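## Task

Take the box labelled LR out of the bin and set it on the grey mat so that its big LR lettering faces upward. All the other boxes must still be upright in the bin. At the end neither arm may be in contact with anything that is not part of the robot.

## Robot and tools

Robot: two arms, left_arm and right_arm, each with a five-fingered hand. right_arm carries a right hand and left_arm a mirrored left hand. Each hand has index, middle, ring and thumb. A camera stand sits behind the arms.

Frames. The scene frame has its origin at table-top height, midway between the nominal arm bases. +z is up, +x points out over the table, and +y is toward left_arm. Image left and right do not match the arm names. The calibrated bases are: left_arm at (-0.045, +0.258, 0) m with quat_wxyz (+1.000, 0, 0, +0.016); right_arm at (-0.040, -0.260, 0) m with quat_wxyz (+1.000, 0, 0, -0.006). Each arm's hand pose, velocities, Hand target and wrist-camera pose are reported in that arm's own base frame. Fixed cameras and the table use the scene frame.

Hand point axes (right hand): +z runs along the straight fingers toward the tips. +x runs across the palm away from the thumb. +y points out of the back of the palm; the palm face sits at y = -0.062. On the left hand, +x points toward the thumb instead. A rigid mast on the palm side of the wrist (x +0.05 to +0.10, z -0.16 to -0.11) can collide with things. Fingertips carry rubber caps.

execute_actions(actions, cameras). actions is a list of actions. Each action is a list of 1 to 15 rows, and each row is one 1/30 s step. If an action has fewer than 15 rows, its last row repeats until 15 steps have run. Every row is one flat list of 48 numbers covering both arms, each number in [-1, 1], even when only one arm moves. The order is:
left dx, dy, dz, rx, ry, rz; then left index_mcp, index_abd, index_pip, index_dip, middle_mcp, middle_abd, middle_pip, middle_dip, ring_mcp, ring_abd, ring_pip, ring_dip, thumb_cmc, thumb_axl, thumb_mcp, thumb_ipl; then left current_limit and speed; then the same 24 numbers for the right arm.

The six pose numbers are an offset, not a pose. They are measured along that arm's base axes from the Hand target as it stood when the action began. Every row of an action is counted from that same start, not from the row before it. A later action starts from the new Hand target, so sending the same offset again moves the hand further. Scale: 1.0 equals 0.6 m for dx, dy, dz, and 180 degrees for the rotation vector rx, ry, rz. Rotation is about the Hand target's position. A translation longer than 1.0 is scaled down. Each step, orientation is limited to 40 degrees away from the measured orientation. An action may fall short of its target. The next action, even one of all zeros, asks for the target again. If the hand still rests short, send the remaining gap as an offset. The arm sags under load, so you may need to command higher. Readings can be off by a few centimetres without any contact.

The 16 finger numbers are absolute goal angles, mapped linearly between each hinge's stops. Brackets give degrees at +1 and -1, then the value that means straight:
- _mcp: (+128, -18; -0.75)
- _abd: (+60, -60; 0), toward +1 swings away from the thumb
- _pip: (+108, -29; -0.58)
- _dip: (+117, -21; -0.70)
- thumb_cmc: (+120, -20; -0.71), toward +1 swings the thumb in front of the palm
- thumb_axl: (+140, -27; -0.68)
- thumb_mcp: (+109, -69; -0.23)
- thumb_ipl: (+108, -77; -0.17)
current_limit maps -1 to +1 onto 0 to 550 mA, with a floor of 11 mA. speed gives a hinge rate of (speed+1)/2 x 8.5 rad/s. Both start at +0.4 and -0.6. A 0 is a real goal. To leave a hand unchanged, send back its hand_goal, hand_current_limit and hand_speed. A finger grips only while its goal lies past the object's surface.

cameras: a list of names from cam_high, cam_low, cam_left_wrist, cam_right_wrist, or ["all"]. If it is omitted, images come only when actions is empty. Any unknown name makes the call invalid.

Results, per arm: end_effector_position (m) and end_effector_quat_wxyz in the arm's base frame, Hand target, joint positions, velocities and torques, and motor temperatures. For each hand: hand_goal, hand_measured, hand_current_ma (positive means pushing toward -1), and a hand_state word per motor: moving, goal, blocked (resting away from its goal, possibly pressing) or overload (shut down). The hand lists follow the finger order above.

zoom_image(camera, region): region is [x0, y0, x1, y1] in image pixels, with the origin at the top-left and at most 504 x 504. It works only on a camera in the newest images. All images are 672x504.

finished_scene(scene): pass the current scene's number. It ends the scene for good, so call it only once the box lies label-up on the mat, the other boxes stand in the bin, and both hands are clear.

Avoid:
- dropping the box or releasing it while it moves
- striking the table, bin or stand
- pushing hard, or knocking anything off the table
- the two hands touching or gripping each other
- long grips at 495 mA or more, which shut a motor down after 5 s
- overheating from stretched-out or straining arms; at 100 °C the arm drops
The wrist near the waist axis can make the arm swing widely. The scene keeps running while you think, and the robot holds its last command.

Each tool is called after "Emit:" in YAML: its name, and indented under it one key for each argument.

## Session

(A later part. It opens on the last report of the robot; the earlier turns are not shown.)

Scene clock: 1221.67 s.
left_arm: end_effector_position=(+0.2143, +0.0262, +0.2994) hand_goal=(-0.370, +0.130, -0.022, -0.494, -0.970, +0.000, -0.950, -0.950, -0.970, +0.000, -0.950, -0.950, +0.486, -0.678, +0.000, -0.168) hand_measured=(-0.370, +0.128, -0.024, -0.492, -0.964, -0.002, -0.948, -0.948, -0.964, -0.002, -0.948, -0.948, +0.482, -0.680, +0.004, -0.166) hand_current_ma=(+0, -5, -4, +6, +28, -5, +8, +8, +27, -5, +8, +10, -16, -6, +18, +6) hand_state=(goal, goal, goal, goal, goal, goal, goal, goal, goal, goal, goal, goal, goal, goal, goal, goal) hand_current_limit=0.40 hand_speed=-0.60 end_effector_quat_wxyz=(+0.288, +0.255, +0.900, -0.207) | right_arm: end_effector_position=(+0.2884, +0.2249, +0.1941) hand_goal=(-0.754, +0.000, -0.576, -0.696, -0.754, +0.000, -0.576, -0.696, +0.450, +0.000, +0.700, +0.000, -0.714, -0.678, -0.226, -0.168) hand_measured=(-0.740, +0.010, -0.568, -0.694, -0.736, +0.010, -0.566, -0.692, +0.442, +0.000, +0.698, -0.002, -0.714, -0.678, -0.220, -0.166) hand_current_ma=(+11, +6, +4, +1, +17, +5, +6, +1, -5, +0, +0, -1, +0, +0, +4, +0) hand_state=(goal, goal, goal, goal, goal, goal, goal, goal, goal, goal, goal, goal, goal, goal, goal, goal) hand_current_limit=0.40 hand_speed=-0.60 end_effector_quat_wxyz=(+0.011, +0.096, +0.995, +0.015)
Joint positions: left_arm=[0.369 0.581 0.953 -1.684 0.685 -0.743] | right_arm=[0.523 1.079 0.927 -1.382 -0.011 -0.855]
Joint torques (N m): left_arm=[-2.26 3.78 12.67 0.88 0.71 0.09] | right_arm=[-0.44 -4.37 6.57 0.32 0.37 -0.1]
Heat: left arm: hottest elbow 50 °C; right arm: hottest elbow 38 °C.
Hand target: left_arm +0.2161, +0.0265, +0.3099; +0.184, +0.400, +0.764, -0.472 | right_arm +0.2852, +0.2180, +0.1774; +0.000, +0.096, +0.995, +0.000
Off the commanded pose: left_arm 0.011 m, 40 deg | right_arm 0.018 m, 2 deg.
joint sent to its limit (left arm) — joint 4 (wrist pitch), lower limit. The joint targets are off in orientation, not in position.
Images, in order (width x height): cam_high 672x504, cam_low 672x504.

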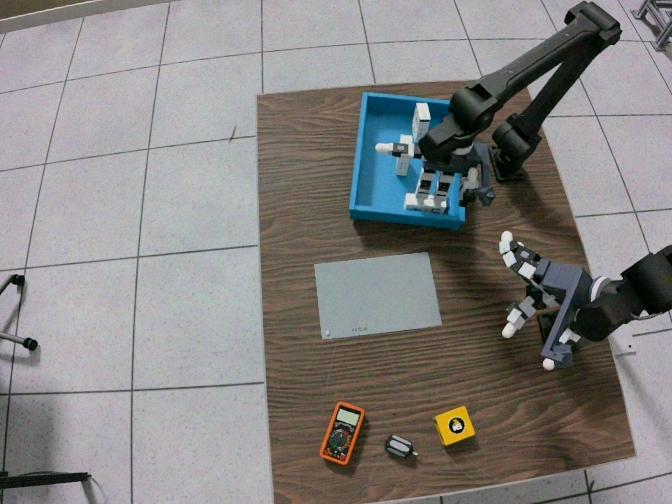

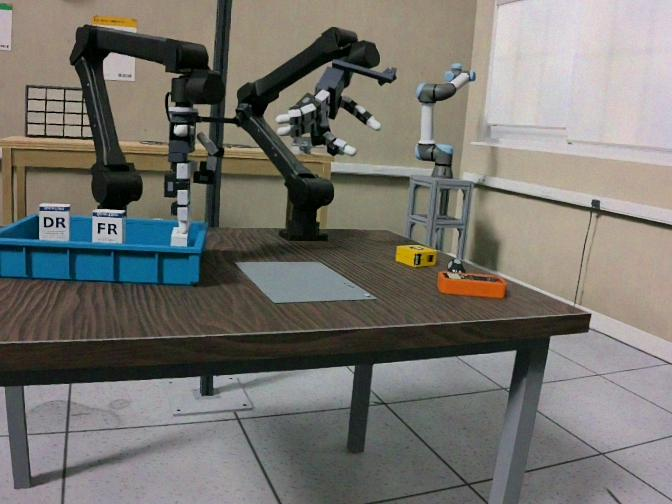

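Emit:
execute_actions:
  actions:
    - [[0,0,0,0,0,0,-0.37,0.13,-0.022,-0.493,-0.97,0,-0.95,-0.95,-0.97,0,-0.95,-0.95,0.486,-0.678,0,-0.168,0.4,-0.6,-0.0036,-0.0197,0,0,0,0,-0.754,0,-0.576,-0.696,-0.754,0,-0.576,-0.696,0.45,0,0.7,0,-0.714,-0.678,-0.226,-0.168,0.4,-0.6]]
  cameras: ["cam_high","cam_low"]

Emit:
zoom_image:
  camera: "cam_high"
  region: [395, 170, 475, 240]

Emit:
zoom_image:
  camera: "cam_low"
  region: [90, 180, 220, 290]

Scene clock: 1229.50 s.
left_arm: end_effector_position=(+0.2143, +0.0262, +0.2994) hand_goal=(-0.370, +0.130, -0.022, -0.494, -0.970, +0.000, -0.950, -0.950, -0.970, +0.000, -0.950, -0.950, +0.486, -0.678, +0.000, -0.168) hand_measured=(-0.370, +0.128, -0.024, -0.492, -0.964, -0.002, -0.948, -0.948, -0.964, -0.002, -0.948, -0.948, +0.482, -0.680, +0.004, -0.166) hand_current_ma=(+0, -5, -4, +6, +28, -5, +8, +8, +27, -5, +8, +10, -16, -6, +18, +6) hand_state=(goal, goal, goal, goal, goal, goal, goal, goal, goal, goal, goal, goal, goal, goal, goal, goal) hand_current_limit=0.40 hand_speed=-0.60 end_effector_quat_wxyz=(+0.288, +0.255, +0.900, -0.207) | right_arm: end_effector_position=(+0.2879, +0.2136, +0.1943) hand_goal=(-0.754, +0.000, -0.576, -0.696, -0.754, +0.000, -0.576, -0.696, +0.450, +0.000, +0.700, +0.000, -0.714, -0.678, -0.226, -0.168) hand_measured=(-0.736, +0.008, -0.566, -0.692, -0.730, +0.008, -0.562, -0.690, +0.442, +0.000, +0.698, -0.002, -0.714, -0.678, -0.220, -0.166) hand_current_ma=(+16, +4, +7, +2, +28, +4, +10, +3, -5, +0, +0, -1, +0, +0, +4, +0) hand_state=(goal, goal, goal, goal, blocked, goal, goal, goal, goal, goal, goal, goal, goal, goal, goal, goal) hand_current_limit=0.40 hand_speed=-0.60 end_effector_quat_wxyz=(+0.014, +0.096, +0.995, +0.016)
Joint positions: left_arm=[0.369 0.581 0.953 -1.684 0.685 -0.743] | right_arm=[0.49 1.058 0.911 -1.382 -0.011 -0.888]
Joint torques (N m): left_arm=[-2.26 3.78 12.67 0.85 0.71 0.08] | right_arm=[-0.44 -4.01 6.63 0.05 0.39 -0.09]
Heat: left arm: hottest elbow 50 °C; right arm: hottest elbow 38 °C.
Hand target: left_arm +0.2161, +0.0265, +0.3099; +0.184, +0.400, +0.764, -0.472 | right_arm +0.2830, +0.2061, +0.1774; +0.000, +0.096, +0.995, +0.000
Off the commanded pose: left_arm 0.011 m, 40 deg | right_arm 0.019 m, 2 deg.
joint sent to its limit (left arm) — joint 4 (wrist pitch), lower limit. The joint targets are off in orientation, not in position.
Images, in order (width x height): cam_high 672x504, cam_low 672x504.

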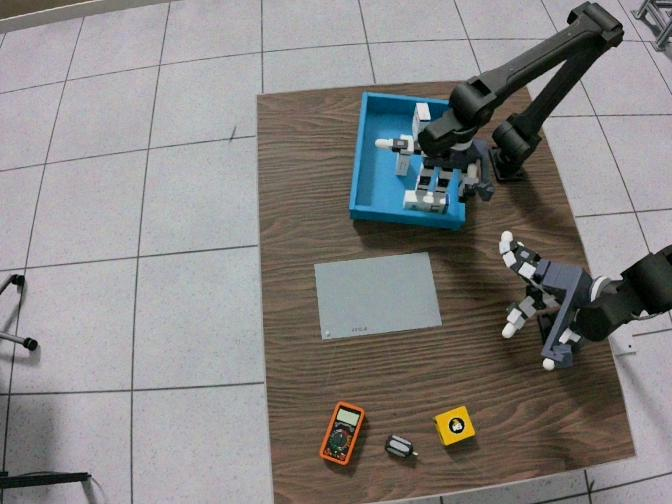

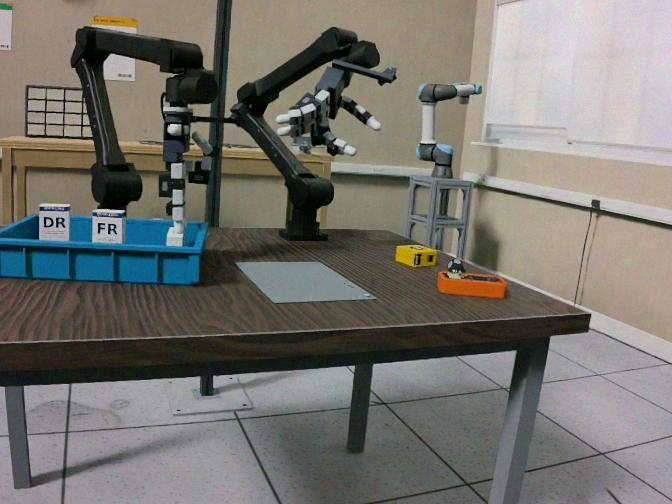

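Scaled by 6.300.

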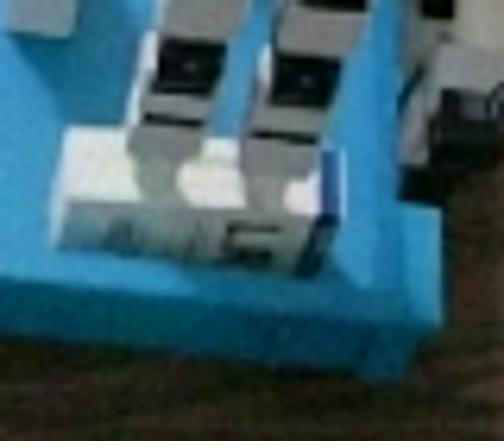

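Scaled by 3.877.

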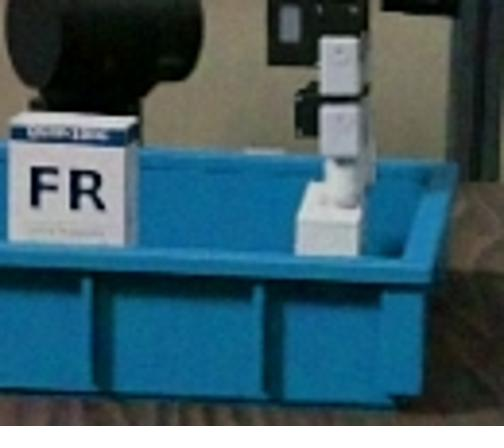

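Emit:
execute_actions:
  actions:
    - [[0,0,0,0,0,0,-0.37,0.13,-0.022,-0.493,-0.97,0,-0.95,-0.95,-0.97,0,-0.95,-0.95,0.486,-0.678,0,-0.168,0.4,-0.6,-0.0036,-0.0197,0,0,0,0,-0.754,0,-0.576,-0.696,-0.754,0,-0.576,-0.696,0.45,0,0.7,0,-0.714,-0.678,-0.226,-0.168,0.4,-0.6]]
  cameras: ["cam_high","cam_low"]

Emit:
zoom_image:
  camera: "cam_high"
  region: [395, 170, 475, 240]

Emit:
zoom_image:
  camera: "cam_low"
  region: [90, 180, 220, 290]

Scene clock: 1239.17 s.
left_arm: end_effector_position=(+0.2143, +0.0262, +0.2994) hand_goal=(-0.370, +0.130, -0.022, -0.494, -0.970, +0.000, -0.950, -0.950, -0.970, +0.000, -0.950, -0.950, +0.486, -0.678, +0.000, -0.168) hand_measured=(-0.370, +0.128, -0.024, -0.492, -0.964, -0.002, -0.948, -0.948, -0.964, -0.002, -0.948, -0.948, +0.482, -0.680, +0.004, -0.166) hand_current_ma=(+0, -5, -4, +6, +28, -5, +8, +8, +27, -5, +8, +10, -16, -6, +18, +6) hand_state=(goal, goal, goal, goal, goal, goal, goal, goal, goal, goal, goal, goal, goal, goal, goal, goal) hand_current_limit=0.40 hand_speed=-0.60 end_effector_quat_wxyz=(+0.288, +0.255, +0.900, -0.207) | right_arm: end_effector_position=(+0.2875, +0.2025, +0.1944) hand_goal=(-0.754, +0.000, -0.576, -0.696, -0.754, +0.000, -0.576, -0.696, +0.450, +0.000, +0.700, +0.000, -0.714, -0.678, -0.226, -0.168) hand_measured=(-0.738, +0.006, -0.566, -0.692, -0.726, +0.008, -0.560, -0.688, +0.442, +0.000, +0.698, -0.002, -0.714, -0.678, -0.220, -0.166) hand_current_ma=(+14, +2, +7, +2, +36, +4, +13, +4, -5, +0, +0, -1, +0, +0, +4, +0) hand_state=(goal, goal, goal, goal, blocked, goal, goal, goal, goal, goal, goal, goal, goal, goal, goal, goal) hand_current_limit=0.40 hand_speed=-0.60 end_effector_quat_wxyz=(+0.017, +0.096, +0.995, +0.018)
Joint positions: left_arm=[0.369 0.581 0.953 -1.684 0.685 -0.743] | right_arm=[0.454 1.038 0.897 -1.382 -0.012 -0.923]
Joint torques (N m): left_arm=[-2.26 3.78 12.64 0.85 0.71 0.09] | right_arm=[-0.44 -3.84 6.67 -0.24 0.41 -0.08]
Heat: left arm: hottest elbow 50 °C; right arm: hottest elbow 37 °C.
Hand target: left_arm +0.2161, +0.0265, +0.3099; +0.184, +0.400, +0.764, -0.472 | right_arm +0.2808, +0.1943, +0.1772; +0.000, +0.096, +0.995, +0.000
Off the commanded pose: left_arm 0.011 m, 40 deg | right_arm 0.020 m, 3 deg.
joint sent to its limit (left arm) — joint 4 (wrist pitch), lower limit. The joint targets are off in orientation, not in position.
Images, in order (width x height): cam_high 672x504, cam_low 672x504.

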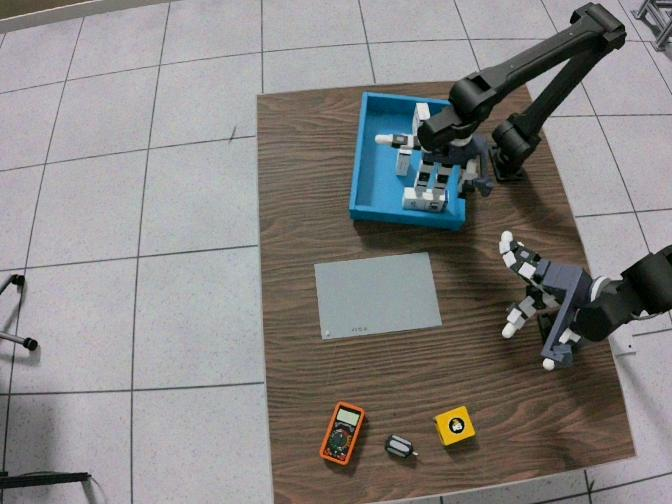

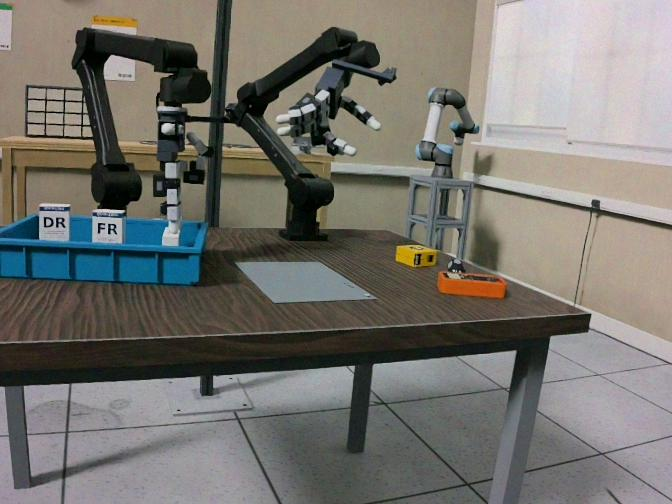

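Scaled by 6.300.

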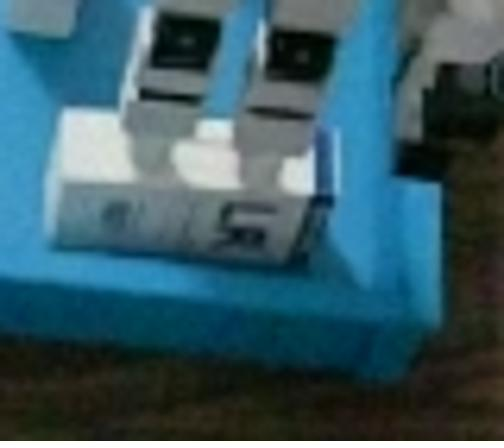

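Scaled by 3.877.

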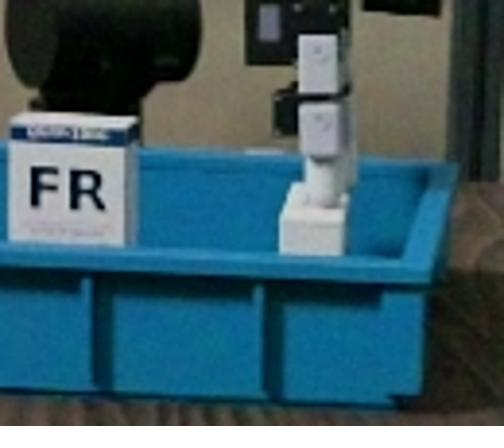

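Emit:
execute_actions:
  actions:
    - [[0,0,0,0,0,0,-0.37,0.13,-0.022,-0.493,-0.97,0,-0.95,-0.95,-0.97,0,-0.95,-0.95,0.486,-0.678,0,-0.168,0.4,-0.6,0.003,0.003,0.06,0,0,0,-0.754,0,-0.576,-0.696,-0.754,0,-0.576,-0.696,0.45,0,0.7,0,-0.714,-0.678,-0.226,-0.168,0.4,-0.6]]
    - [[0,0,0,0,0,0,-0.37,0.13,-0.022,-0.493,-0.97,0,-0.95,-0.95,-0.97,0,-0.95,-0.95,0.486,-0.678,0,-0.168,0.4,-0.6,0.005,0.005,0.01,0,0,0,-0.754,0,-0.576,-0.696,-0.754,0,-0.576,-0.696,0.45,0,0.7,0,-0.714,-0.678,-0.226,-0.168,0.4,-0.6]]
  cameras: ["cam_high","cam_low"]

Emit:
zoom_image:
  camera: "cam_high"
  region: [395, 170, 475, 240]

Emit:
zoom_image:
  camera: "cam_low"
  region: [90, 180, 220, 290]

Scene clock: 1372.47 s.
left_arm: end_effector_position=(+0.2143, +0.0262, +0.2994) hand_goal=(-0.370, +0.130, -0.022, -0.494, -0.970, +0.000, -0.950, -0.950, -0.970, +0.000, -0.950, -0.950, +0.486, -0.678, +0.000, -0.168) hand_measured=(-0.370, +0.128, -0.024, -0.492, -0.964, -0.002, -0.948, -0.948, -0.964, -0.002, -0.948, -0.948, +0.482, -0.680, +0.004, -0.166) hand_current_ma=(+0, -5, -4, +6, +28, -5, +8, +8, +27, -5, +8, +10, -16, -6, +18, +6) hand_state=(goal, goal, goal, goal, goal, goal, goal, goal, goal, goal, goal, goal, goal, goal, goal, goal) hand_current_limit=0.40 hand_speed=-0.60 end_effector_quat_wxyz=(+0.288, +0.255, +0.900, -0.207) | right_arm: end_effector_position=(+0.2765, +0.1952, +0.2068) hand_goal=(-0.754, +0.000, -0.576, -0.696, -0.754, +0.000, -0.576, -0.696, +0.450, +0.000, +0.700, +0.000, -0.714, -0.678, -0.226, -0.168) hand_measured=(-0.750, +0.004, -0.572, -0.694, -0.750, +0.002, -0.572, -0.694, +0.442, +0.000, +0.698, -0.002, -0.714, -0.678, -0.220, -0.166) hand_current_ma=(+2, +1, +1, +1, +2, +1, +1, +1, -5, +0, +0, -1, +0, +0, +4, +0) hand_state=(goal, goal, goal, goal, goal, goal, goal, goal, goal, goal, goal, goal, goal, goal, goal, goal) hand_current_limit=0.40 hand_speed=-0.60 end_effector_quat_wxyz=(-0.007, +0.096, +0.995, -0.003)
Joint positions: left_arm=[0.369 0.581 0.953 -1.684 0.685 -0.743] | right_arm=[0.454 1.039 0.945 -1.492 -0.002 -0.923]
Joint torques (N m): left_arm=[-2.26 3.72 12.67 0.85 0.71 0.09] | right_arm=[0.21 -3.55 11.49 -0.38 0.09 -0.02]
Heat: left arm: hottest elbow 51 °C; right arm: hottest elbow 37 °C.
Hand target: left_arm +0.2161, +0.0265, +0.3099; +0.184, +0.400, +0.764, -0.472 | right_arm +0.2857, +0.1991, +0.2193; +0.000, +0.096, +0.995, +0.000
Off the commanded pose: left_arm 0.011 m, 40 deg | right_arm 0.016 m, 1 deg.
joint sent to its limit (left arm) — joint 4 (wrist pitch), lower limit. The joint targets are off in orientation, not in position.
Images, in order (width x height): cam_high 672x504, cam_low 672x504.

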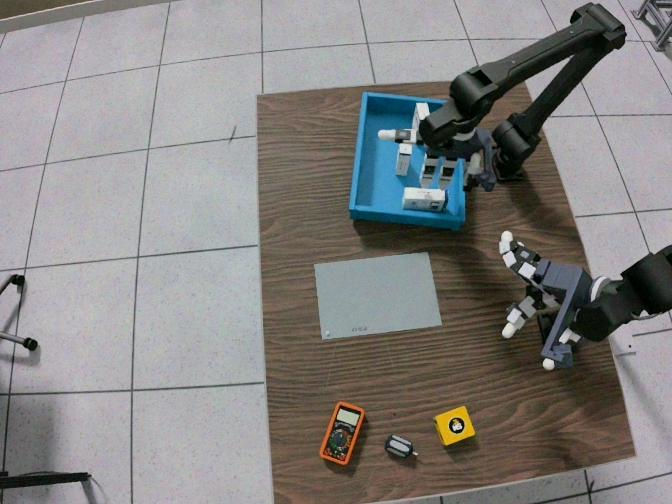

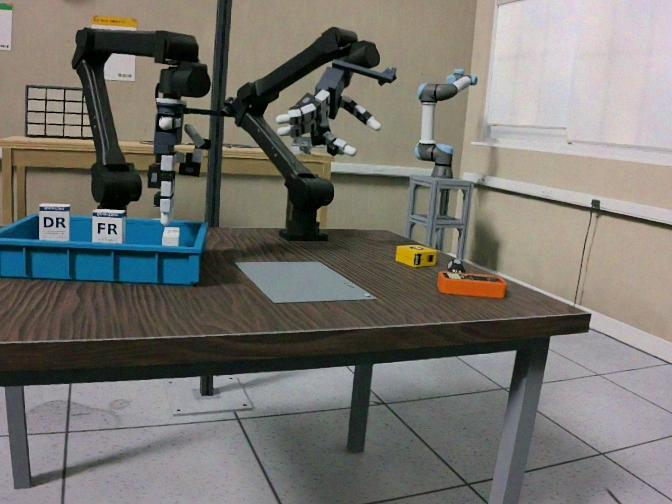

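Scaled by 6.300.

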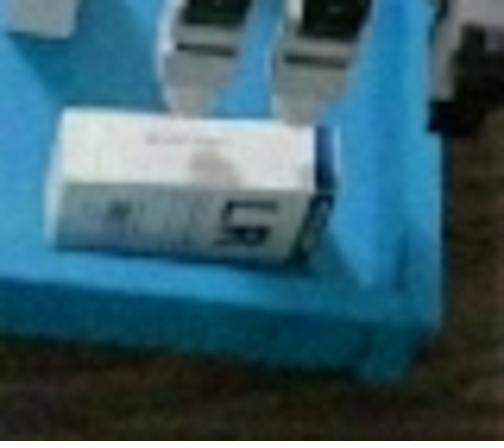

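Scaled by 3.877.

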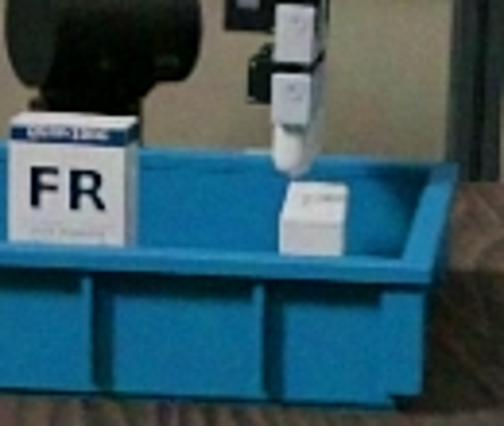

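Emit:
execute_actions:
  actions:
    - [[0,0,0,0,0,0,-0.37,0.13,-0.022,-0.493,-0.97,0,-0.95,-0.95,-0.97,0,-0.95,-0.95,0.486,-0.678,0,-0.168,0.4,-0.6,0.008,-0.004,-0.035,0,0,0,-0.754,0,-0.576,-0.696,-0.754,0,-0.576,-0.696,0.45,0,0.7,0,-0.714,-0.678,-0.226,-0.168,0.4,-0.6]]
    - [[0,0,0,0,0,0,-0.37,0.13,-0.022,-0.493,-0.97,0,-0.95,-0.95,-0.97,0,-0.95,-0.95,0.486,-0.678,0,-0.168,0.4,-0.6,0,0,-0.03,0,0,0,-0.754,0,-0.576,-0.696,-0.754,0,-0.576,-0.696,0.45,0,0.7,0,-0.714,-0.678,-0.226,-0.168,0.4,-0.6]]
  cameras: ["cam_high","cam_low"]

Emit:
zoom_image:
  camera: "cam_high"
  region: [395, 170, 475, 240]

Emit:
zoom_image:
  camera: "cam_low"
  region: [90, 180, 220, 290]

Scene clock: 1392.20 s.
left_arm: end_effector_position=(+0.2143, +0.0262, +0.2994) hand_goal=(-0.370, +0.130, -0.022, -0.494, -0.970, +0.000, -0.950, -0.950, -0.970, +0.000, -0.950, -0.950, +0.486, -0.678, +0.000, -0.168) hand_measured=(-0.370, +0.128, -0.024, -0.492, -0.964, -0.002, -0.948, -0.948, -0.964, -0.002, -0.948, -0.948, +0.482, -0.680, +0.004, -0.166) hand_current_ma=(+0, -5, -4, +6, +28, -5, +8, +8, +27, -5, +8, +10, -16, -6, +18, +6) hand_state=(goal, goal, goal, goal, goal, goal, goal, goal, goal, goal, goal, goal, goal, goal, goal, goal) hand_current_limit=0.40 hand_speed=-0.60 end_effector_quat_wxyz=(+0.288, +0.255, +0.900, -0.207) | right_arm: end_effector_position=(+0.2895, +0.1981, +0.1925) hand_goal=(-0.754, +0.000, -0.576, -0.696, -0.754, +0.000, -0.576, -0.696, +0.450, +0.000, +0.700, +0.000, -0.714, -0.678, -0.226, -0.168) hand_measured=(-0.754, +0.006, -0.576, -0.694, -0.754, +0.006, -0.576, -0.694, +0.442, +0.000, +0.698, -0.002, -0.714, -0.678, -0.220, -0.166) hand_current_ma=(+0, +2, +0, +0, +0, +2, +0, +0, -5, +0, +0, -1, +0, +0, +4, +0) hand_state=(goal, goal, goal, goal, goal, goal, goal, goal, goal, goal, goal, goal, goal, goal, goal, goal) hand_current_limit=0.40 hand_speed=-0.60 end_effector_quat_wxyz=(+0.008, +0.098, +0.995, +0.005)
Joint positions: left_arm=[0.369 0.581 0.953 -1.684 0.685 -0.743] | right_arm=[0.445 1.056 0.912 -1.406 0 -0.93]
Joint torques (N m): left_arm=[-2.2 3.72 12.66 0.85 0.71 0.09] | right_arm=[-0.26 -3.37 7.42 0.73 0.03 -0.11]
Heat: left arm: hottest elbow 51 °C; right arm: hottest elbow 37 °C.
Hand target: left_arm +0.2161, +0.0265, +0.3099; +0.184, +0.400, +0.764, -0.472 | right_arm +0.2905, +0.1966, +0.1803; +0.000, +0.096, +0.995, +0.000
Off the commanded pose: left_arm 0.011 m, 40 deg | right_arm 0.012 m, 1 deg.
joint sent to its limit (left arm) — joint 4 (wrist pitch), lower limit. The joint targets are off in orientation, not in position.
Images, in order (width x height): cam_high 672x504, cam_low 672x504.

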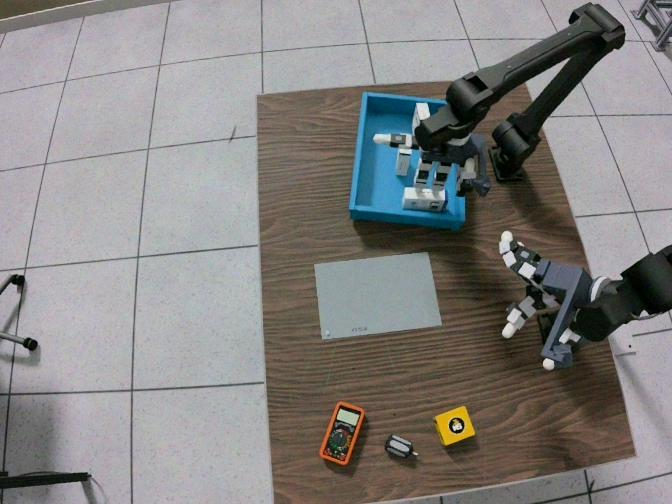

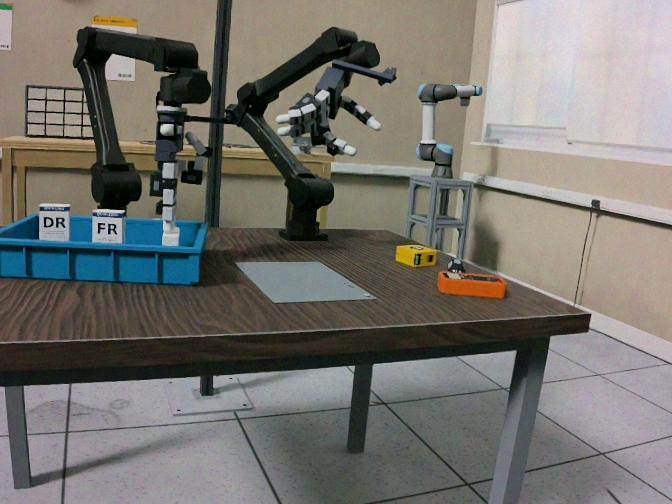

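Scaled by 6.300.

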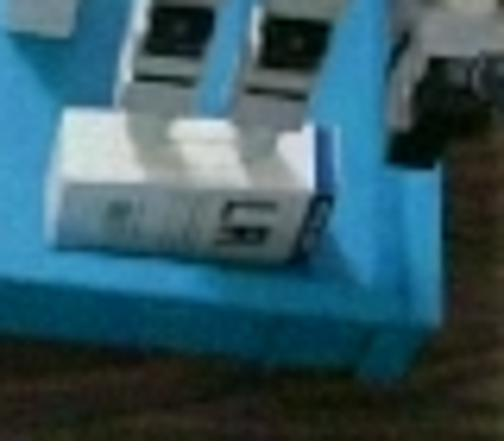

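Scaled by 3.877.

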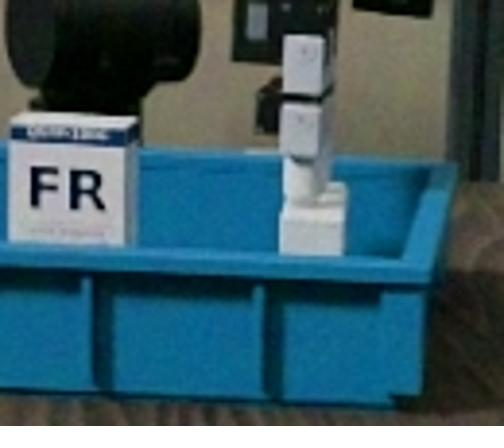

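Emit:
zoom_image:
  camera: "cam_high"
  region: [400, 180, 450, 215]

Emit:
zoom_image:
  camera: "cam_low"
  region: [150, 210, 190, 250]

Scaled by 10.080.

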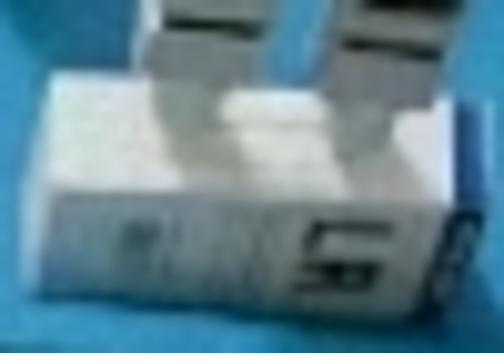

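Scaled by 12.600.

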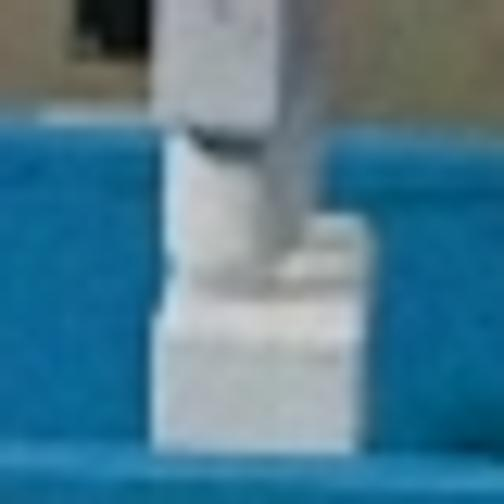

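Emit:
execute_actions:
  actions:
    - [[0,0,0,0,0,0,-0.37,0.13,-0.022,-0.493,-0.97,0,-0.95,-0.95,-0.97,0,-0.95,-0.95,0.486,-0.678,0,-0.168,0.4,-0.6,0.0283,-0.004,-0.003,0,0,-0.039,-0.754,0,-0.576,-0.696,-0.754,0,-0.576,-0.696,0.45,0,0.7,0,-0.714,-0.678,-0.226,-0.168,0.4,-0.6]]
    - [[0,0,0,0,0,0,-0.37,0.13,-0.022,-0.493,-0.97,0,-0.95,-0.95,-0.97,0,-0.95,-0.95,0.486,-0.678,0,-0.168,0.4,-0.6,0.0277,-0.0057,0,0,0,-0.039,-0.754,0,-0.576,-0.696,-0.754,0,-0.576,-0.696,0.45,0,0.7,0,-0.714,-0.678,-0.226,-0.168,0.4,-0.6]]
  cameras: ["cam_high","cam_low"]

Emit:
zoom_image:
  camera: "cam_high"
  region: [380, 160, 460, 230]

Scene clock: 1441.00 s.
left_arm: end_effector_position=(+0.2143, +0.0262, +0.2994) hand_goal=(-0.370, +0.130, -0.022, -0.494, -0.970, +0.000, -0.950, -0.950, -0.970, +0.000, -0.950, -0.950, +0.486, -0.678, +0.000, -0.168) hand_measured=(-0.370, +0.128, -0.024, -0.492, -0.964, -0.002, -0.948, -0.948, -0.964, -0.002, -0.948, -0.948, +0.482, -0.680, +0.004, -0.166) hand_current_ma=(+0, -5, -4, +6, +28, -5, +8, +8, +27, -5, +8, +10, -16, -6, +18, +6) hand_state=(goal, goal, goal, goal, goal, goal, goal, goal, goal, goal, goal, goal, goal, goal, goal, goal) hand_current_limit=0.40 hand_speed=-0.60 end_effector_quat_wxyz=(+0.288, +0.255, +0.900, -0.207) | right_arm: end_effector_position=(+0.3121, +0.1918, +0.1925) hand_goal=(-0.754, +0.000, -0.576, -0.696, -0.754, +0.000, -0.576, -0.696, +0.450, +0.000, +0.700, +0.000, -0.714, -0.678, -0.226, -0.168) hand_measured=(-0.746, +0.032, -0.572, -0.694, -0.774, +0.026, -0.588, -0.702, +0.442, +0.000, +0.698, -0.002, -0.714, -0.678, -0.220, -0.166) hand_current_ma=(+4, +31, +1, +0, -22, +24, -9, -3, -5, +0, +0, -1, +0, +0, +4, +0) hand_state=(goal, blocked, goal, goal, blocked, blocked, goal, goal, goal, goal, goal, goal, goal, goal, goal, goal) hand_current_limit=0.40 hand_speed=-0.60 end_effector_quat_wxyz=(+0.006, +0.205, +0.979, +0.009)
Joint positions: left_arm=[0.369 0.581 0.953 -1.684 0.685 -0.743] | right_arm=[0.444 1.077 0.924 -1.396 -0.007 -0.713]
Joint torques (N m): left_arm=[-2.26 3.72 12.66 0.85 0.71 0.09] | right_arm=[-0.5 -1.79 8.59 1.18 0.29 0.12]
Heat: left arm: hottest elbow 51 °C; right arm: hottest elbow 37 °C.
Hand target: left_arm +0.2161, +0.0265, +0.3099; +0.184, +0.400, +0.764, -0.472 | right_arm +0.3241, +0.1909, +0.1786; +0.000, +0.217, +0.976, +0.000
Off the commanded pose: left_arm 0.011 m, 40 deg | right_arm 0.018 m, 2 deg.
joint sent to its limit (left arm) — joint 4 (wrist pitch), lower limit. The joint targets are off in orientation, not in position.
Images, in order (width x height): cam_high 672x504, cam_low 672x504.

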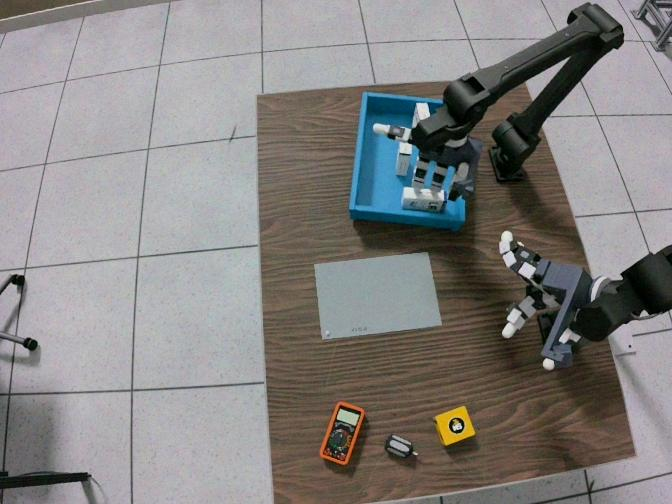

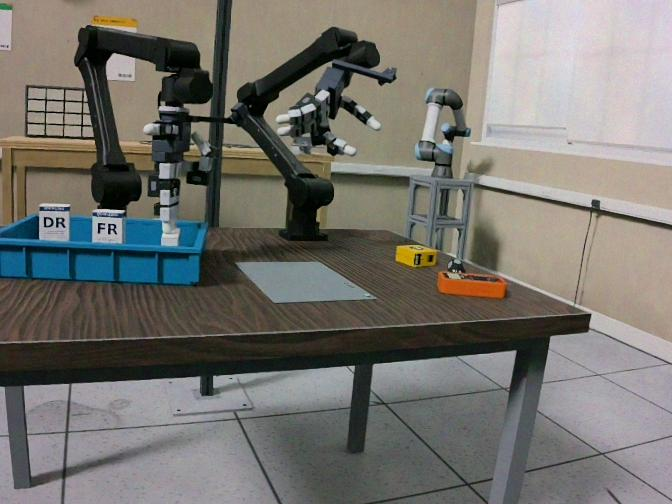

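Scaled by 6.300.

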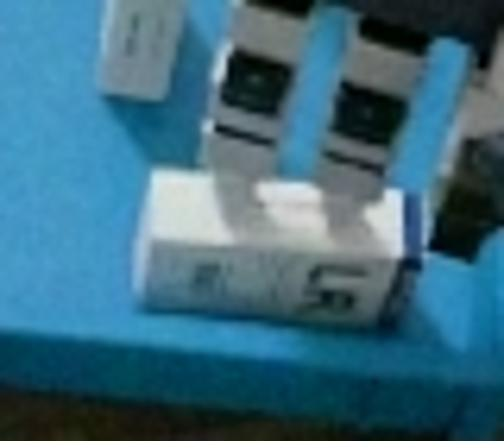

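Emit:
execute_actions:
  actions:
    - [[0,0,0,0,0,0,-0.37,0.13,-0.022,-0.493,-0.97,0,-0.95,-0.95,-0.97,0,-0.95,-0.95,0.486,-0.678,0,-0.168,0.4,-0.6,0.025,-0.005,-0.003,0,0,-0.03,-0.754,0,-0.576,-0.696,-0.754,0,-0.576,-0.696,0.45,0,0.7,0,-0.714,-0.678,-0.226,-0.168,0.4,-0.6]]
    - [[0,0,0,0,0,0,-0.37,0.13,-0.022,-0.493,-0.97,0,-0.95,-0.95,-0.97,0,-0.95,-0.95,0.486,-0.678,0,-0.168,0.4,-0.6,0.025,-0.005,0,0,0,-0.03,-0.754,0,-0.576,-0.696,-0.754,0,-0.576,-0.696,0.45,0,0.7,0,-0.714,-0.678,-0.226,-0.168,0.4,-0.6]]
  cameras: ["cam_high","cam_low"]

Emit:
zoom_image:
  camera: "cam_high"
  region: [380, 160, 460, 230]

Scene clock: 1449.43 s.
left_arm: end_effector_position=(+0.2143, +0.0262, +0.2994) hand_goal=(-0.370, +0.130, -0.022, -0.494, -0.970, +0.000, -0.950, -0.950, -0.970, +0.000, -0.950, -0.950, +0.486, -0.678, +0.000, -0.168) hand_measured=(-0.370, +0.128, -0.024, -0.492, -0.964, -0.002, -0.948, -0.948, -0.964, -0.002, -0.948, -0.948, +0.482, -0.680, +0.004, -0.166) hand_current_ma=(+0, -5, -4, +6, +28, -5, +8, +8, +27, -5, +8, +10, -16, -6, +18, +6) hand_state=(goal, goal, goal, goal, goal, goal, goal, goal, goal, goal, goal, goal, goal, goal, goal, goal) hand_current_limit=0.40 hand_speed=-0.60 end_effector_quat_wxyz=(+0.288, +0.255, +0.900, -0.207) | right_arm: end_effector_position=(+0.3421, +0.1863, +0.1925) hand_goal=(-0.754, +0.000, -0.576, -0.696, -0.754, +0.000, -0.576, -0.696, +0.450, +0.000, +0.700, +0.000, -0.714, -0.678, -0.226, -0.168) hand_measured=(-0.752, +0.032, -0.574, -0.694, -0.782, +0.026, -0.594, -0.704, +0.442, +0.000, +0.698, -0.002, -0.712, -0.678, -0.220, -0.166) hand_current_ma=(+1, +31, +0, +0, -35, +24, -15, -5, -5, +0, +0, -1, +0, +0, +4, +0) hand_state=(goal, blocked, goal, goal, blocked, blocked, goal, goal, goal, goal, goal, goal, goal, goal, goal, goal) hand_current_limit=0.40 hand_speed=-0.60 end_effector_quat_wxyz=(+0.006, +0.297, +0.955, +0.010)
Joint positions: left_arm=[0.369 0.581 0.953 -1.684 0.685 -0.743] | right_arm=[0.437 1.131 0.962 -1.38 -0.006 -0.532]
Joint torques (N m): left_arm=[-2.26 3.78 12.67 0.88 0.71 0.09] | right_arm=[-0.44 -2.43 8.46 1.25 0.27 0.11]
Heat: left arm: hottest elbow 51 °C; right arm: hottest elbow 37 °C.
Hand target: left_arm +0.2161, +0.0265, +0.3099; +0.184, +0.400, +0.764, -0.472 | right_arm +0.3540, +0.1849, +0.1767; +0.000, +0.308, +0.951, +0.000
Off the commanded pose: left_arm 0.011 m, 40 deg | right_arm 0.020 m, 2 deg.
joint sent to its limit (left arm) — joint 4 (wrist pitch), lower limit. The joint targets are off in orientation, not in position.
Images, in order (width x height): cam_high 672x504, cam_low 672x504.

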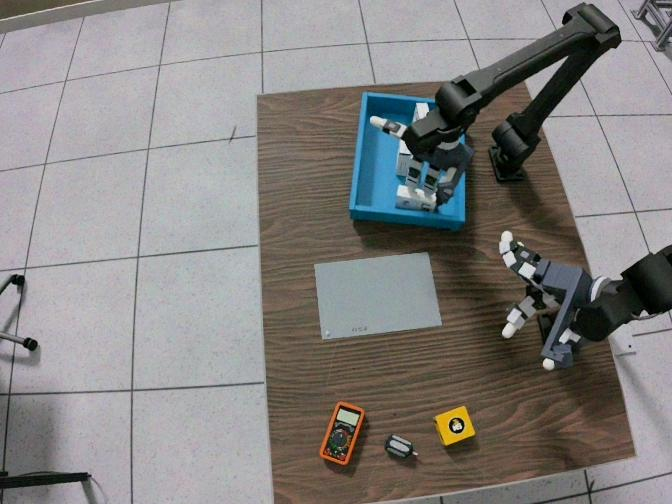

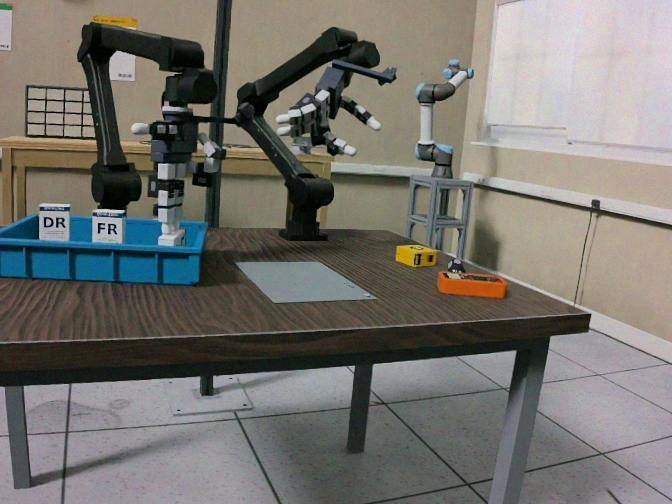

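Scaled by 6.300.

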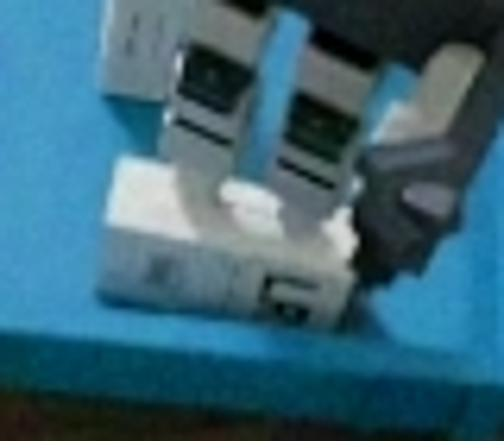

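Emit:
execute_actions:
  actions:
    - [[0,0,0,0,0,0,-0.37,0.13,-0.022,-0.493,-0.97,0,-0.95,-0.95,-0.97,0,-0.95,-0.95,0.486,-0.678,0,-0.168,0.4,-0.6,0.02,-0.006,0,0,0,-0.033,-0.754,0,-0.576,-0.696,-0.754,0,-0.576,-0.696,0.45,0,0.7,0,-0.714,-0.678,-0.226,-0.168,0.4,-0.6]]
    - [[0,0,0,0,0,0,-0.37,0.13,-0.022,-0.493,-0.97,0,-0.95,-0.95,-0.97,0,-0.95,-0.95,0.486,-0.678,0,-0.168,0.4,-0.6,0.016,-0.006,0,0,0,-0.03,-0.754,0,-0.576,-0.696,-0.754,0,-0.576,-0.696,0.45,0,0.7,0,-0.714,-0.678,-0.226,-0.168,0.4,-0.6]]
  cameras: ["cam_high","cam_low"]

Emit:
zoom_image:
  camera: "cam_high"
  region: [380, 160, 460, 230]

Scene clock: 1467.10 s.
left_arm: end_effector_position=(+0.2143, +0.0262, +0.2994) hand_goal=(-0.370, +0.130, -0.022, -0.494, -0.970, +0.000, -0.950, -0.950, -0.970, +0.000, -0.950, -0.950, +0.486, -0.678, +0.000, -0.168) hand_measured=(-0.370, +0.128, -0.024, -0.492, -0.964, -0.002, -0.948, -0.948, -0.964, -0.002, -0.948, -0.948, +0.482, -0.680, +0.004, -0.166) hand_current_ma=(+0, -5, -4, +6, +28, -5, +8, +8, +27, -5, +8, +10, -16, -6, +18, +6) hand_state=(goal, goal, goal, goal, goal, goal, goal, goal, goal, goal, goal, goal, goal, goal, goal, goal) hand_current_limit=0.40 hand_speed=-0.60 end_effector_quat_wxyz=(+0.288, +0.255, +0.900, -0.207) | right_arm: end_effector_position=(+0.3645, +0.1770, +0.1928) hand_goal=(-0.754, +0.000, -0.576, -0.696, -0.754, +0.000, -0.576, -0.696, +0.450, +0.000, +0.700, +0.000, -0.714, -0.678, -0.226, -0.168) hand_measured=(-0.750, +0.032, -0.574, -0.694, -0.788, +0.022, -0.598, -0.706, +0.442, +0.000, +0.698, -0.002, -0.712, -0.678, -0.220, -0.166) hand_current_ma=(+2, +31, +1, +0, -49, +18, -21, -7, -5, +0, +0, -1, +1, +0, +4, +0) hand_state=(goal, blocked, goal, goal, blocked, blocked, blocked, goal, goal, goal, goal, goal, goal, goal, goal, goal) hand_current_limit=0.40 hand_speed=-0.60 end_effector_quat_wxyz=(+0.006, +0.392, +0.920, +0.010)
Joint positions: left_arm=[0.369 0.581 0.953 -1.684 0.685 -0.743] | right_arm=[0.437 1.167 0.99 -1.37 -0.004 -0.328]
Joint torques (N m): left_arm=[-2.26 3.72 12.66 0.88 0.71 0.09] | right_arm=[-0.15 -2.96 8.68 1.2 0.24 0.12]
Heat: left arm: hottest elbow 51 °C; right arm: hottest elbow 37 °C.
Hand target: left_arm +0.2161, +0.0265, +0.3099; +0.184, +0.400, +0.764, -0.472 | right_arm +0.3756, +0.1777, +0.1768; +0.000, +0.401, +0.916, +0.000
Off the commanded pose: left_arm 0.011 m, 40 deg | right_arm 0.020 m, 2 deg.
joint sent to its limit (left arm) — joint 4 (wrist pitch), lower limit. The joint targets are off in orientation, not in position.
Images, in order (width x height): cam_high 672x504, cam_low 672x504.

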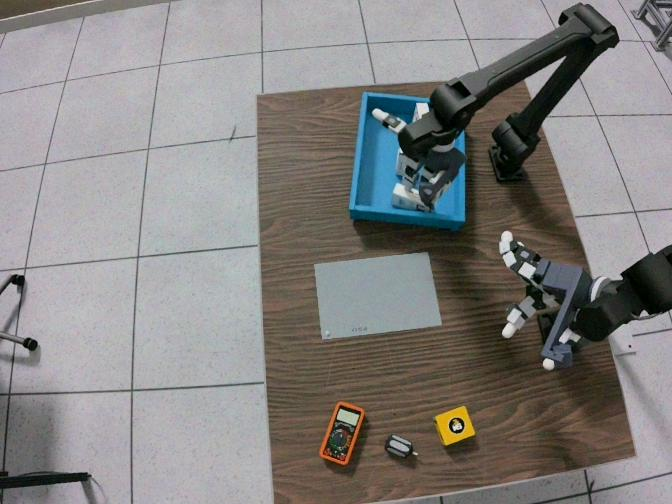

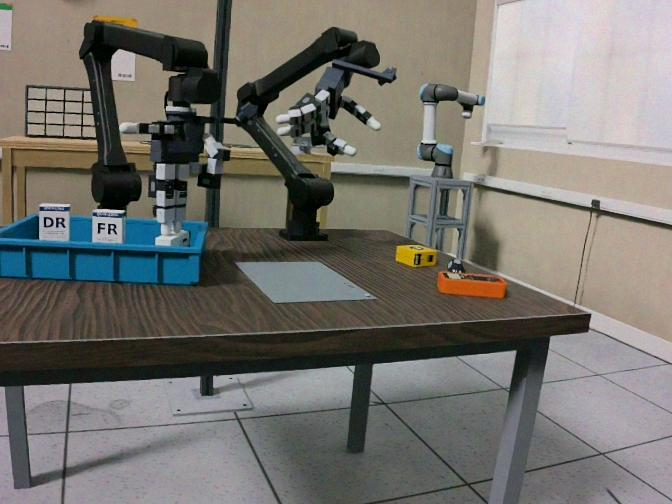

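Scaled by 6.300.

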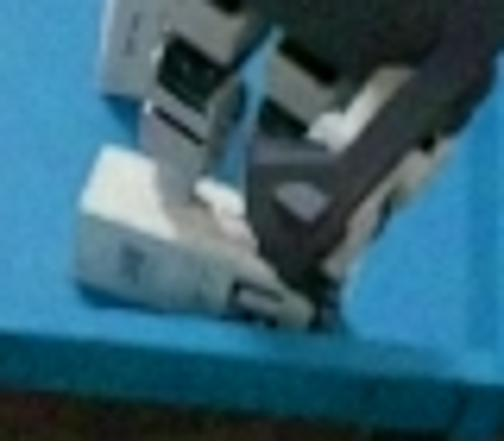

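Emit:
execute_actions:
  actions:
    - [[0,0,0,0,0,0,-0.37,0.13,-0.022,-0.493,-0.97,0,-0.95,-0.95,-0.97,0,-0.95,-0.95,0.486,-0.678,0,-0.168,0.4,-0.6,-0.015,0.0,0.08,0,0,0,-0.754,0,-0.576,-0.696,-0.754,0,-0.576,-0.696,0.45,0,0.7,0,-0.714,-0.678,-0.226,-0.168,0.4,-0.6]]
    - [[0,0,0,0,0,0,-0.37,0.13,-0.022,-0.493,-0.97,0,-0.95,-0.95,-0.97,0,-0.95,-0.95,0.486,-0.678,0,-0.168,0.4,-0.6,0,0,0.12,0,0,0,-0.754,0,-0.576,-0.696,-0.754,0,-0.576,-0.696,0.45,0,0.7,0,-0.714,-0.678,-0.226,-0.168,0.4,-0.6]]
    - [[0,0,0,0,0,0,-0.37,0.13,-0.022,-0.493,-0.97,0,-0.95,-0.95,-0.97,0,-0.95,-0.95,0.486,-0.678,0,-0.168,0.4,-0.6,0,-0.25,0.06,0,0,0,-0.754,0,-0.576,-0.696,-0.754,0,-0.576,-0.696,0.45,0,0.7,0,-0.714,-0.678,-0.226,-0.168,0.4,-0.6]]
    - [[0,0,0,0,0,0,-0.37,0.13,-0.022,-0.493,-0.97,0,-0.95,-0.95,-0.97,0,-0.95,-0.95,0.486,-0.678,0,-0.168,0.4,-0.6,0,-0.45,0,0,0,0,-0.754,0,-0.576,-0.696,-0.754,0,-0.576,-0.696,0.45,0,0.7,0,-0.714,-0.678,-0.226,-0.168,0.4,-0.6]]
  cameras: ["cam_high","cam_low"]

Emit:
zoom_image:
  camera: "cam_high"
  region: [380, 150, 460, 230]

Scene clock: 1478.50 s.
left_arm: end_effector_position=(+0.2143, +0.0262, +0.2994) hand_goal=(-0.370, +0.130, -0.022, -0.494, -0.970, +0.000, -0.950, -0.950, -0.970, +0.000, -0.950, -0.950, +0.486, -0.678, +0.000, -0.168) hand_measured=(-0.370, +0.128, -0.024, -0.492, -0.964, -0.002, -0.948, -0.948, -0.964, -0.002, -0.948, -0.948, +0.482, -0.680, +0.004, -0.166) hand_current_ma=(+0, -5, -4, +6, +28, -5, +8, +8, +27, -5, +8, +10, -16, -6, +18, +6) hand_state=(goal, goal, goal, goal, goal, goal, goal, goal, goal, goal, goal, goal, goal, goal, goal, goal) hand_current_limit=0.40 hand_speed=-0.60 end_effector_quat_wxyz=(+0.288, +0.255, +0.900, -0.207) | right_arm: end_effector_position=(+0.3651, -0.2378, +0.3202) hand_goal=(-0.754, +0.000, -0.576, -0.696, -0.754, +0.000, -0.576, -0.696, +0.450, +0.000, +0.700, +0.000, -0.714, -0.678, -0.226, -0.168) hand_measured=(-0.754, +0.000, -0.574, -0.694, -0.754, +0.000, -0.574, -0.698, +0.440, +0.002, +0.698, -0.002, -0.714, -0.678, -0.220, -0.166) hand_current_ma=(+0, +0, +0, +0, +0, +0, +0, +0, -6, +0, +0, -1, +0, +0, +4, +0) hand_state=(goal, goal, goal, goal, goal, goal, goal, goal, goal, goal, goal, goal, goal, goal, goal, goal) hand_current_limit=0.40 hand_speed=-0.60 end_effector_quat_wxyz=(+0.015, +0.403, +0.915, +0.000)
Joint positions: left_arm=[0.369 0.581 0.953 -1.684 0.685 -0.743] | right_arm=[-0.773 1.375 1.508 -1.677 -0.01 -1.514]
Joint torques (N m): left_arm=[-2.26 3.66 12.67 0.87 0.71 0.09] | right_arm=[-0.26 -9.76 10.84 -0.25 -0.02 -0.05]
Heat: left arm: hottest elbow 51 °C; right arm: hottest elbow 37 °C.
Hand target: left_arm +0.2161, +0.0265, +0.3099; +0.184, +0.400, +0.764, -0.472 | right_arm +0.3667, -0.2424, +0.3328; +0.000, +0.401, +0.916, +0.000
Off the commanded pose: left_arm 0.011 m, 40 deg | right_arm 0.013 m, 2 deg.
joint sent to its limit (left arm) — joint 4 (wrist pitch), lower limit. The joint targets are off in orientation, not in position.
joint sent to its limit (right arm) — joint 4 (wrist pitch), lower limit. The joint targets are off in orientation, not in position.
Images, in order (width x height): cam_high 672x504, cam_low 672x504.

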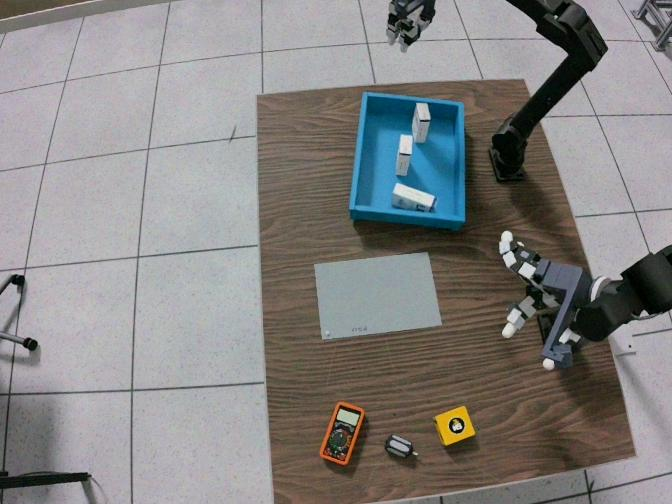

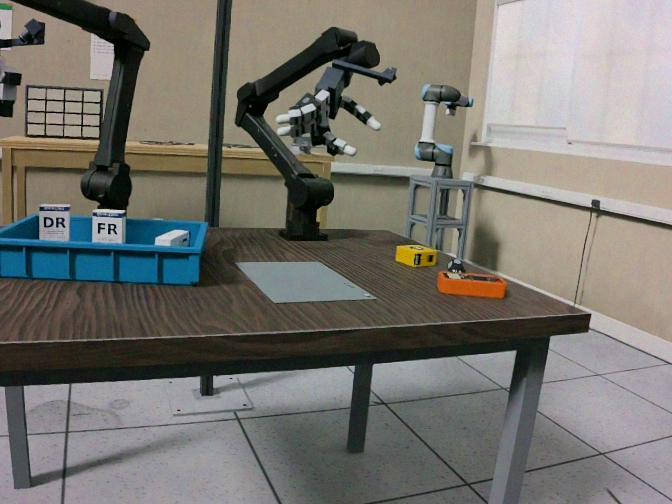

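Scaled by 6.300.

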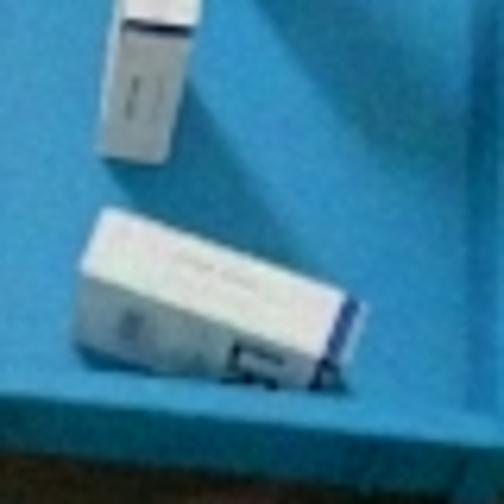

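Emit:
execute_actions:
  actions:
    - [[0.0325,-0.186,0,0,0,0,-0.37,0.13,-0.022,-0.493,-0.97,0,-0.95,-0.95,-0.97,0,-0.95,-0.95,0.486,-0.678,0,-0.168,0.4,-0.6,0,0,0,0,0,0,-0.754,0,-0.576,-0.696,-0.754,0,-0.576,-0.696,0.45,0,0.7,0,-0.714,-0.678,-0.226,-0.168,0.4,-0.6]]
    - [[0.0325,-0.186,0,0,0,0,-0.37,0.13,-0.022,-0.493,-0.97,0,-0.95,-0.95,-0.97,0,-0.95,-0.95,0.486,-0.678,0,-0.168,0.4,-0.6,0,0,0,0,0,0,-0.754,0,-0.576,-0.696,-0.754,0,-0.576,-0.696,0.45,0,0.7,0,-0.714,-0.678,-0.226,-0.168,0.4,-0.6]]
    - [[0.0325,-0.186,0,-0.026,0.0146,-0.057,-0.37,0.13,-0.022,-0.493,-0.97,0,-0.95,-0.95,-0.97,0,-0.95,-0.95,0.486,-0.678,0,-0.168,0.4,-0.6,0,0,0,0,0,0,-0.754,0,-0.576,-0.696,-0.754,0,-0.576,-0.696,0.45,0,0.7,0,-0.714,-0.678,-0.226,-0.168,0.4,-0.6]]
  cameras: ["cam_high"]

Scene clock: 1548.07 s.
left_arm: end_effector_position=(+0.2659, -0.3055, +0.2925) hand_goal=(-0.370, +0.130, -0.022, -0.494, -0.970, +0.000, -0.950, -0.950, -0.970, +0.000, -0.950, -0.950, +0.486, -0.678, +0.000, -0.168) hand_measured=(-0.368, +0.126, -0.020, -0.492, -0.962, -0.004, -0.948, -0.948, -0.962, -0.004, -0.948, -0.948, +0.480, -0.680, +0.000, -0.168) hand_current_ma=(+8, -15, +4, +6, +34, -13, +9, +8, +31, -12, +10, +10, -25, -7, +0, +2) hand_state=(goal, goal, goal, goal, goal, goal, goal, goal, goal, goal, goal, goal, goal, goal, goal, goal) hand_current_limit=0.40 hand_speed=-0.60 end_effector_quat_wxyz=(+0.119, +0.445, +0.715, -0.526) | right_arm: end_effector_position=(+0.3650, -0.2377, +0.3202) hand_goal=(-0.754, +0.000, -0.576, -0.696, -0.754, +0.000, -0.576, -0.696, +0.450, +0.000, +0.700, +0.000, -0.714, -0.678, -0.226, -0.168) hand_measured=(-0.754, +0.000, -0.574, -0.694, -0.754, +0.000, -0.574, -0.698, +0.440, +0.002, +0.698, -0.002, -0.714, -0.678, -0.220, -0.166) hand_current_ma=(+0, +0, +0, +0, +0, +0, +0, +0, -6, +0, +0, -1, +0, +0, +4, +0) hand_state=(goal, goal, goal, goal, goal, goal, goal, goal, goal, goal, goal, goal, goal, goal, goal, goal) hand_current_limit=0.40 hand_speed=-0.60 end_effector_quat_wxyz=(+0.015, +0.403, +0.915, +0.000)
Joint positions: left_arm=[-0.574 1.074 1.086 -1.106 1.08 -1.322] | right_arm=[-0.773 1.375 1.508 -1.677 -0.01 -1.515]
Joint torques (N m): left_arm=[-1.03 -6.12 13.98 1.89 1.06 -0.05] | right_arm=[-0.21 -9.64 10.93 -0.21 -0.09 -0.11]
Motor temperatures (°C): left_arm=[26 30 51 27 27 25] | right_arm=[26 32 42 25 26 28]
Heat: left arm: hottest elbow 51 °C; right arm: hottest elbow 42 °C.
Hand target: left_arm +0.2747, -0.3082, +0.3097; +0.139, +0.448, +0.710, -0.526 | right_arm +0.3666, -0.2424, +0.3328; +0.000, +0.401, +0.916, +0.000
Off the commanded pose: left_arm 0.020 m, 2 deg | right_arm 0.014 m, 2 deg.
joint sent to its limit (right arm) — joint 4 (wrist pitch), lower limit. The joint targets are off in orientation, not in position.
Images, in order (width x height): cam_high 672x504.

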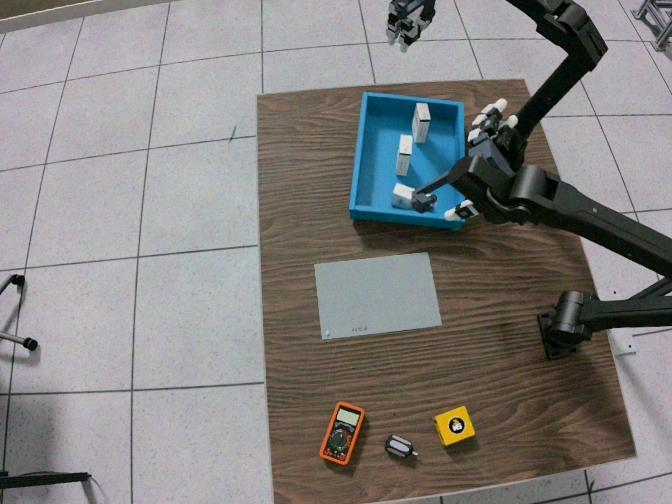

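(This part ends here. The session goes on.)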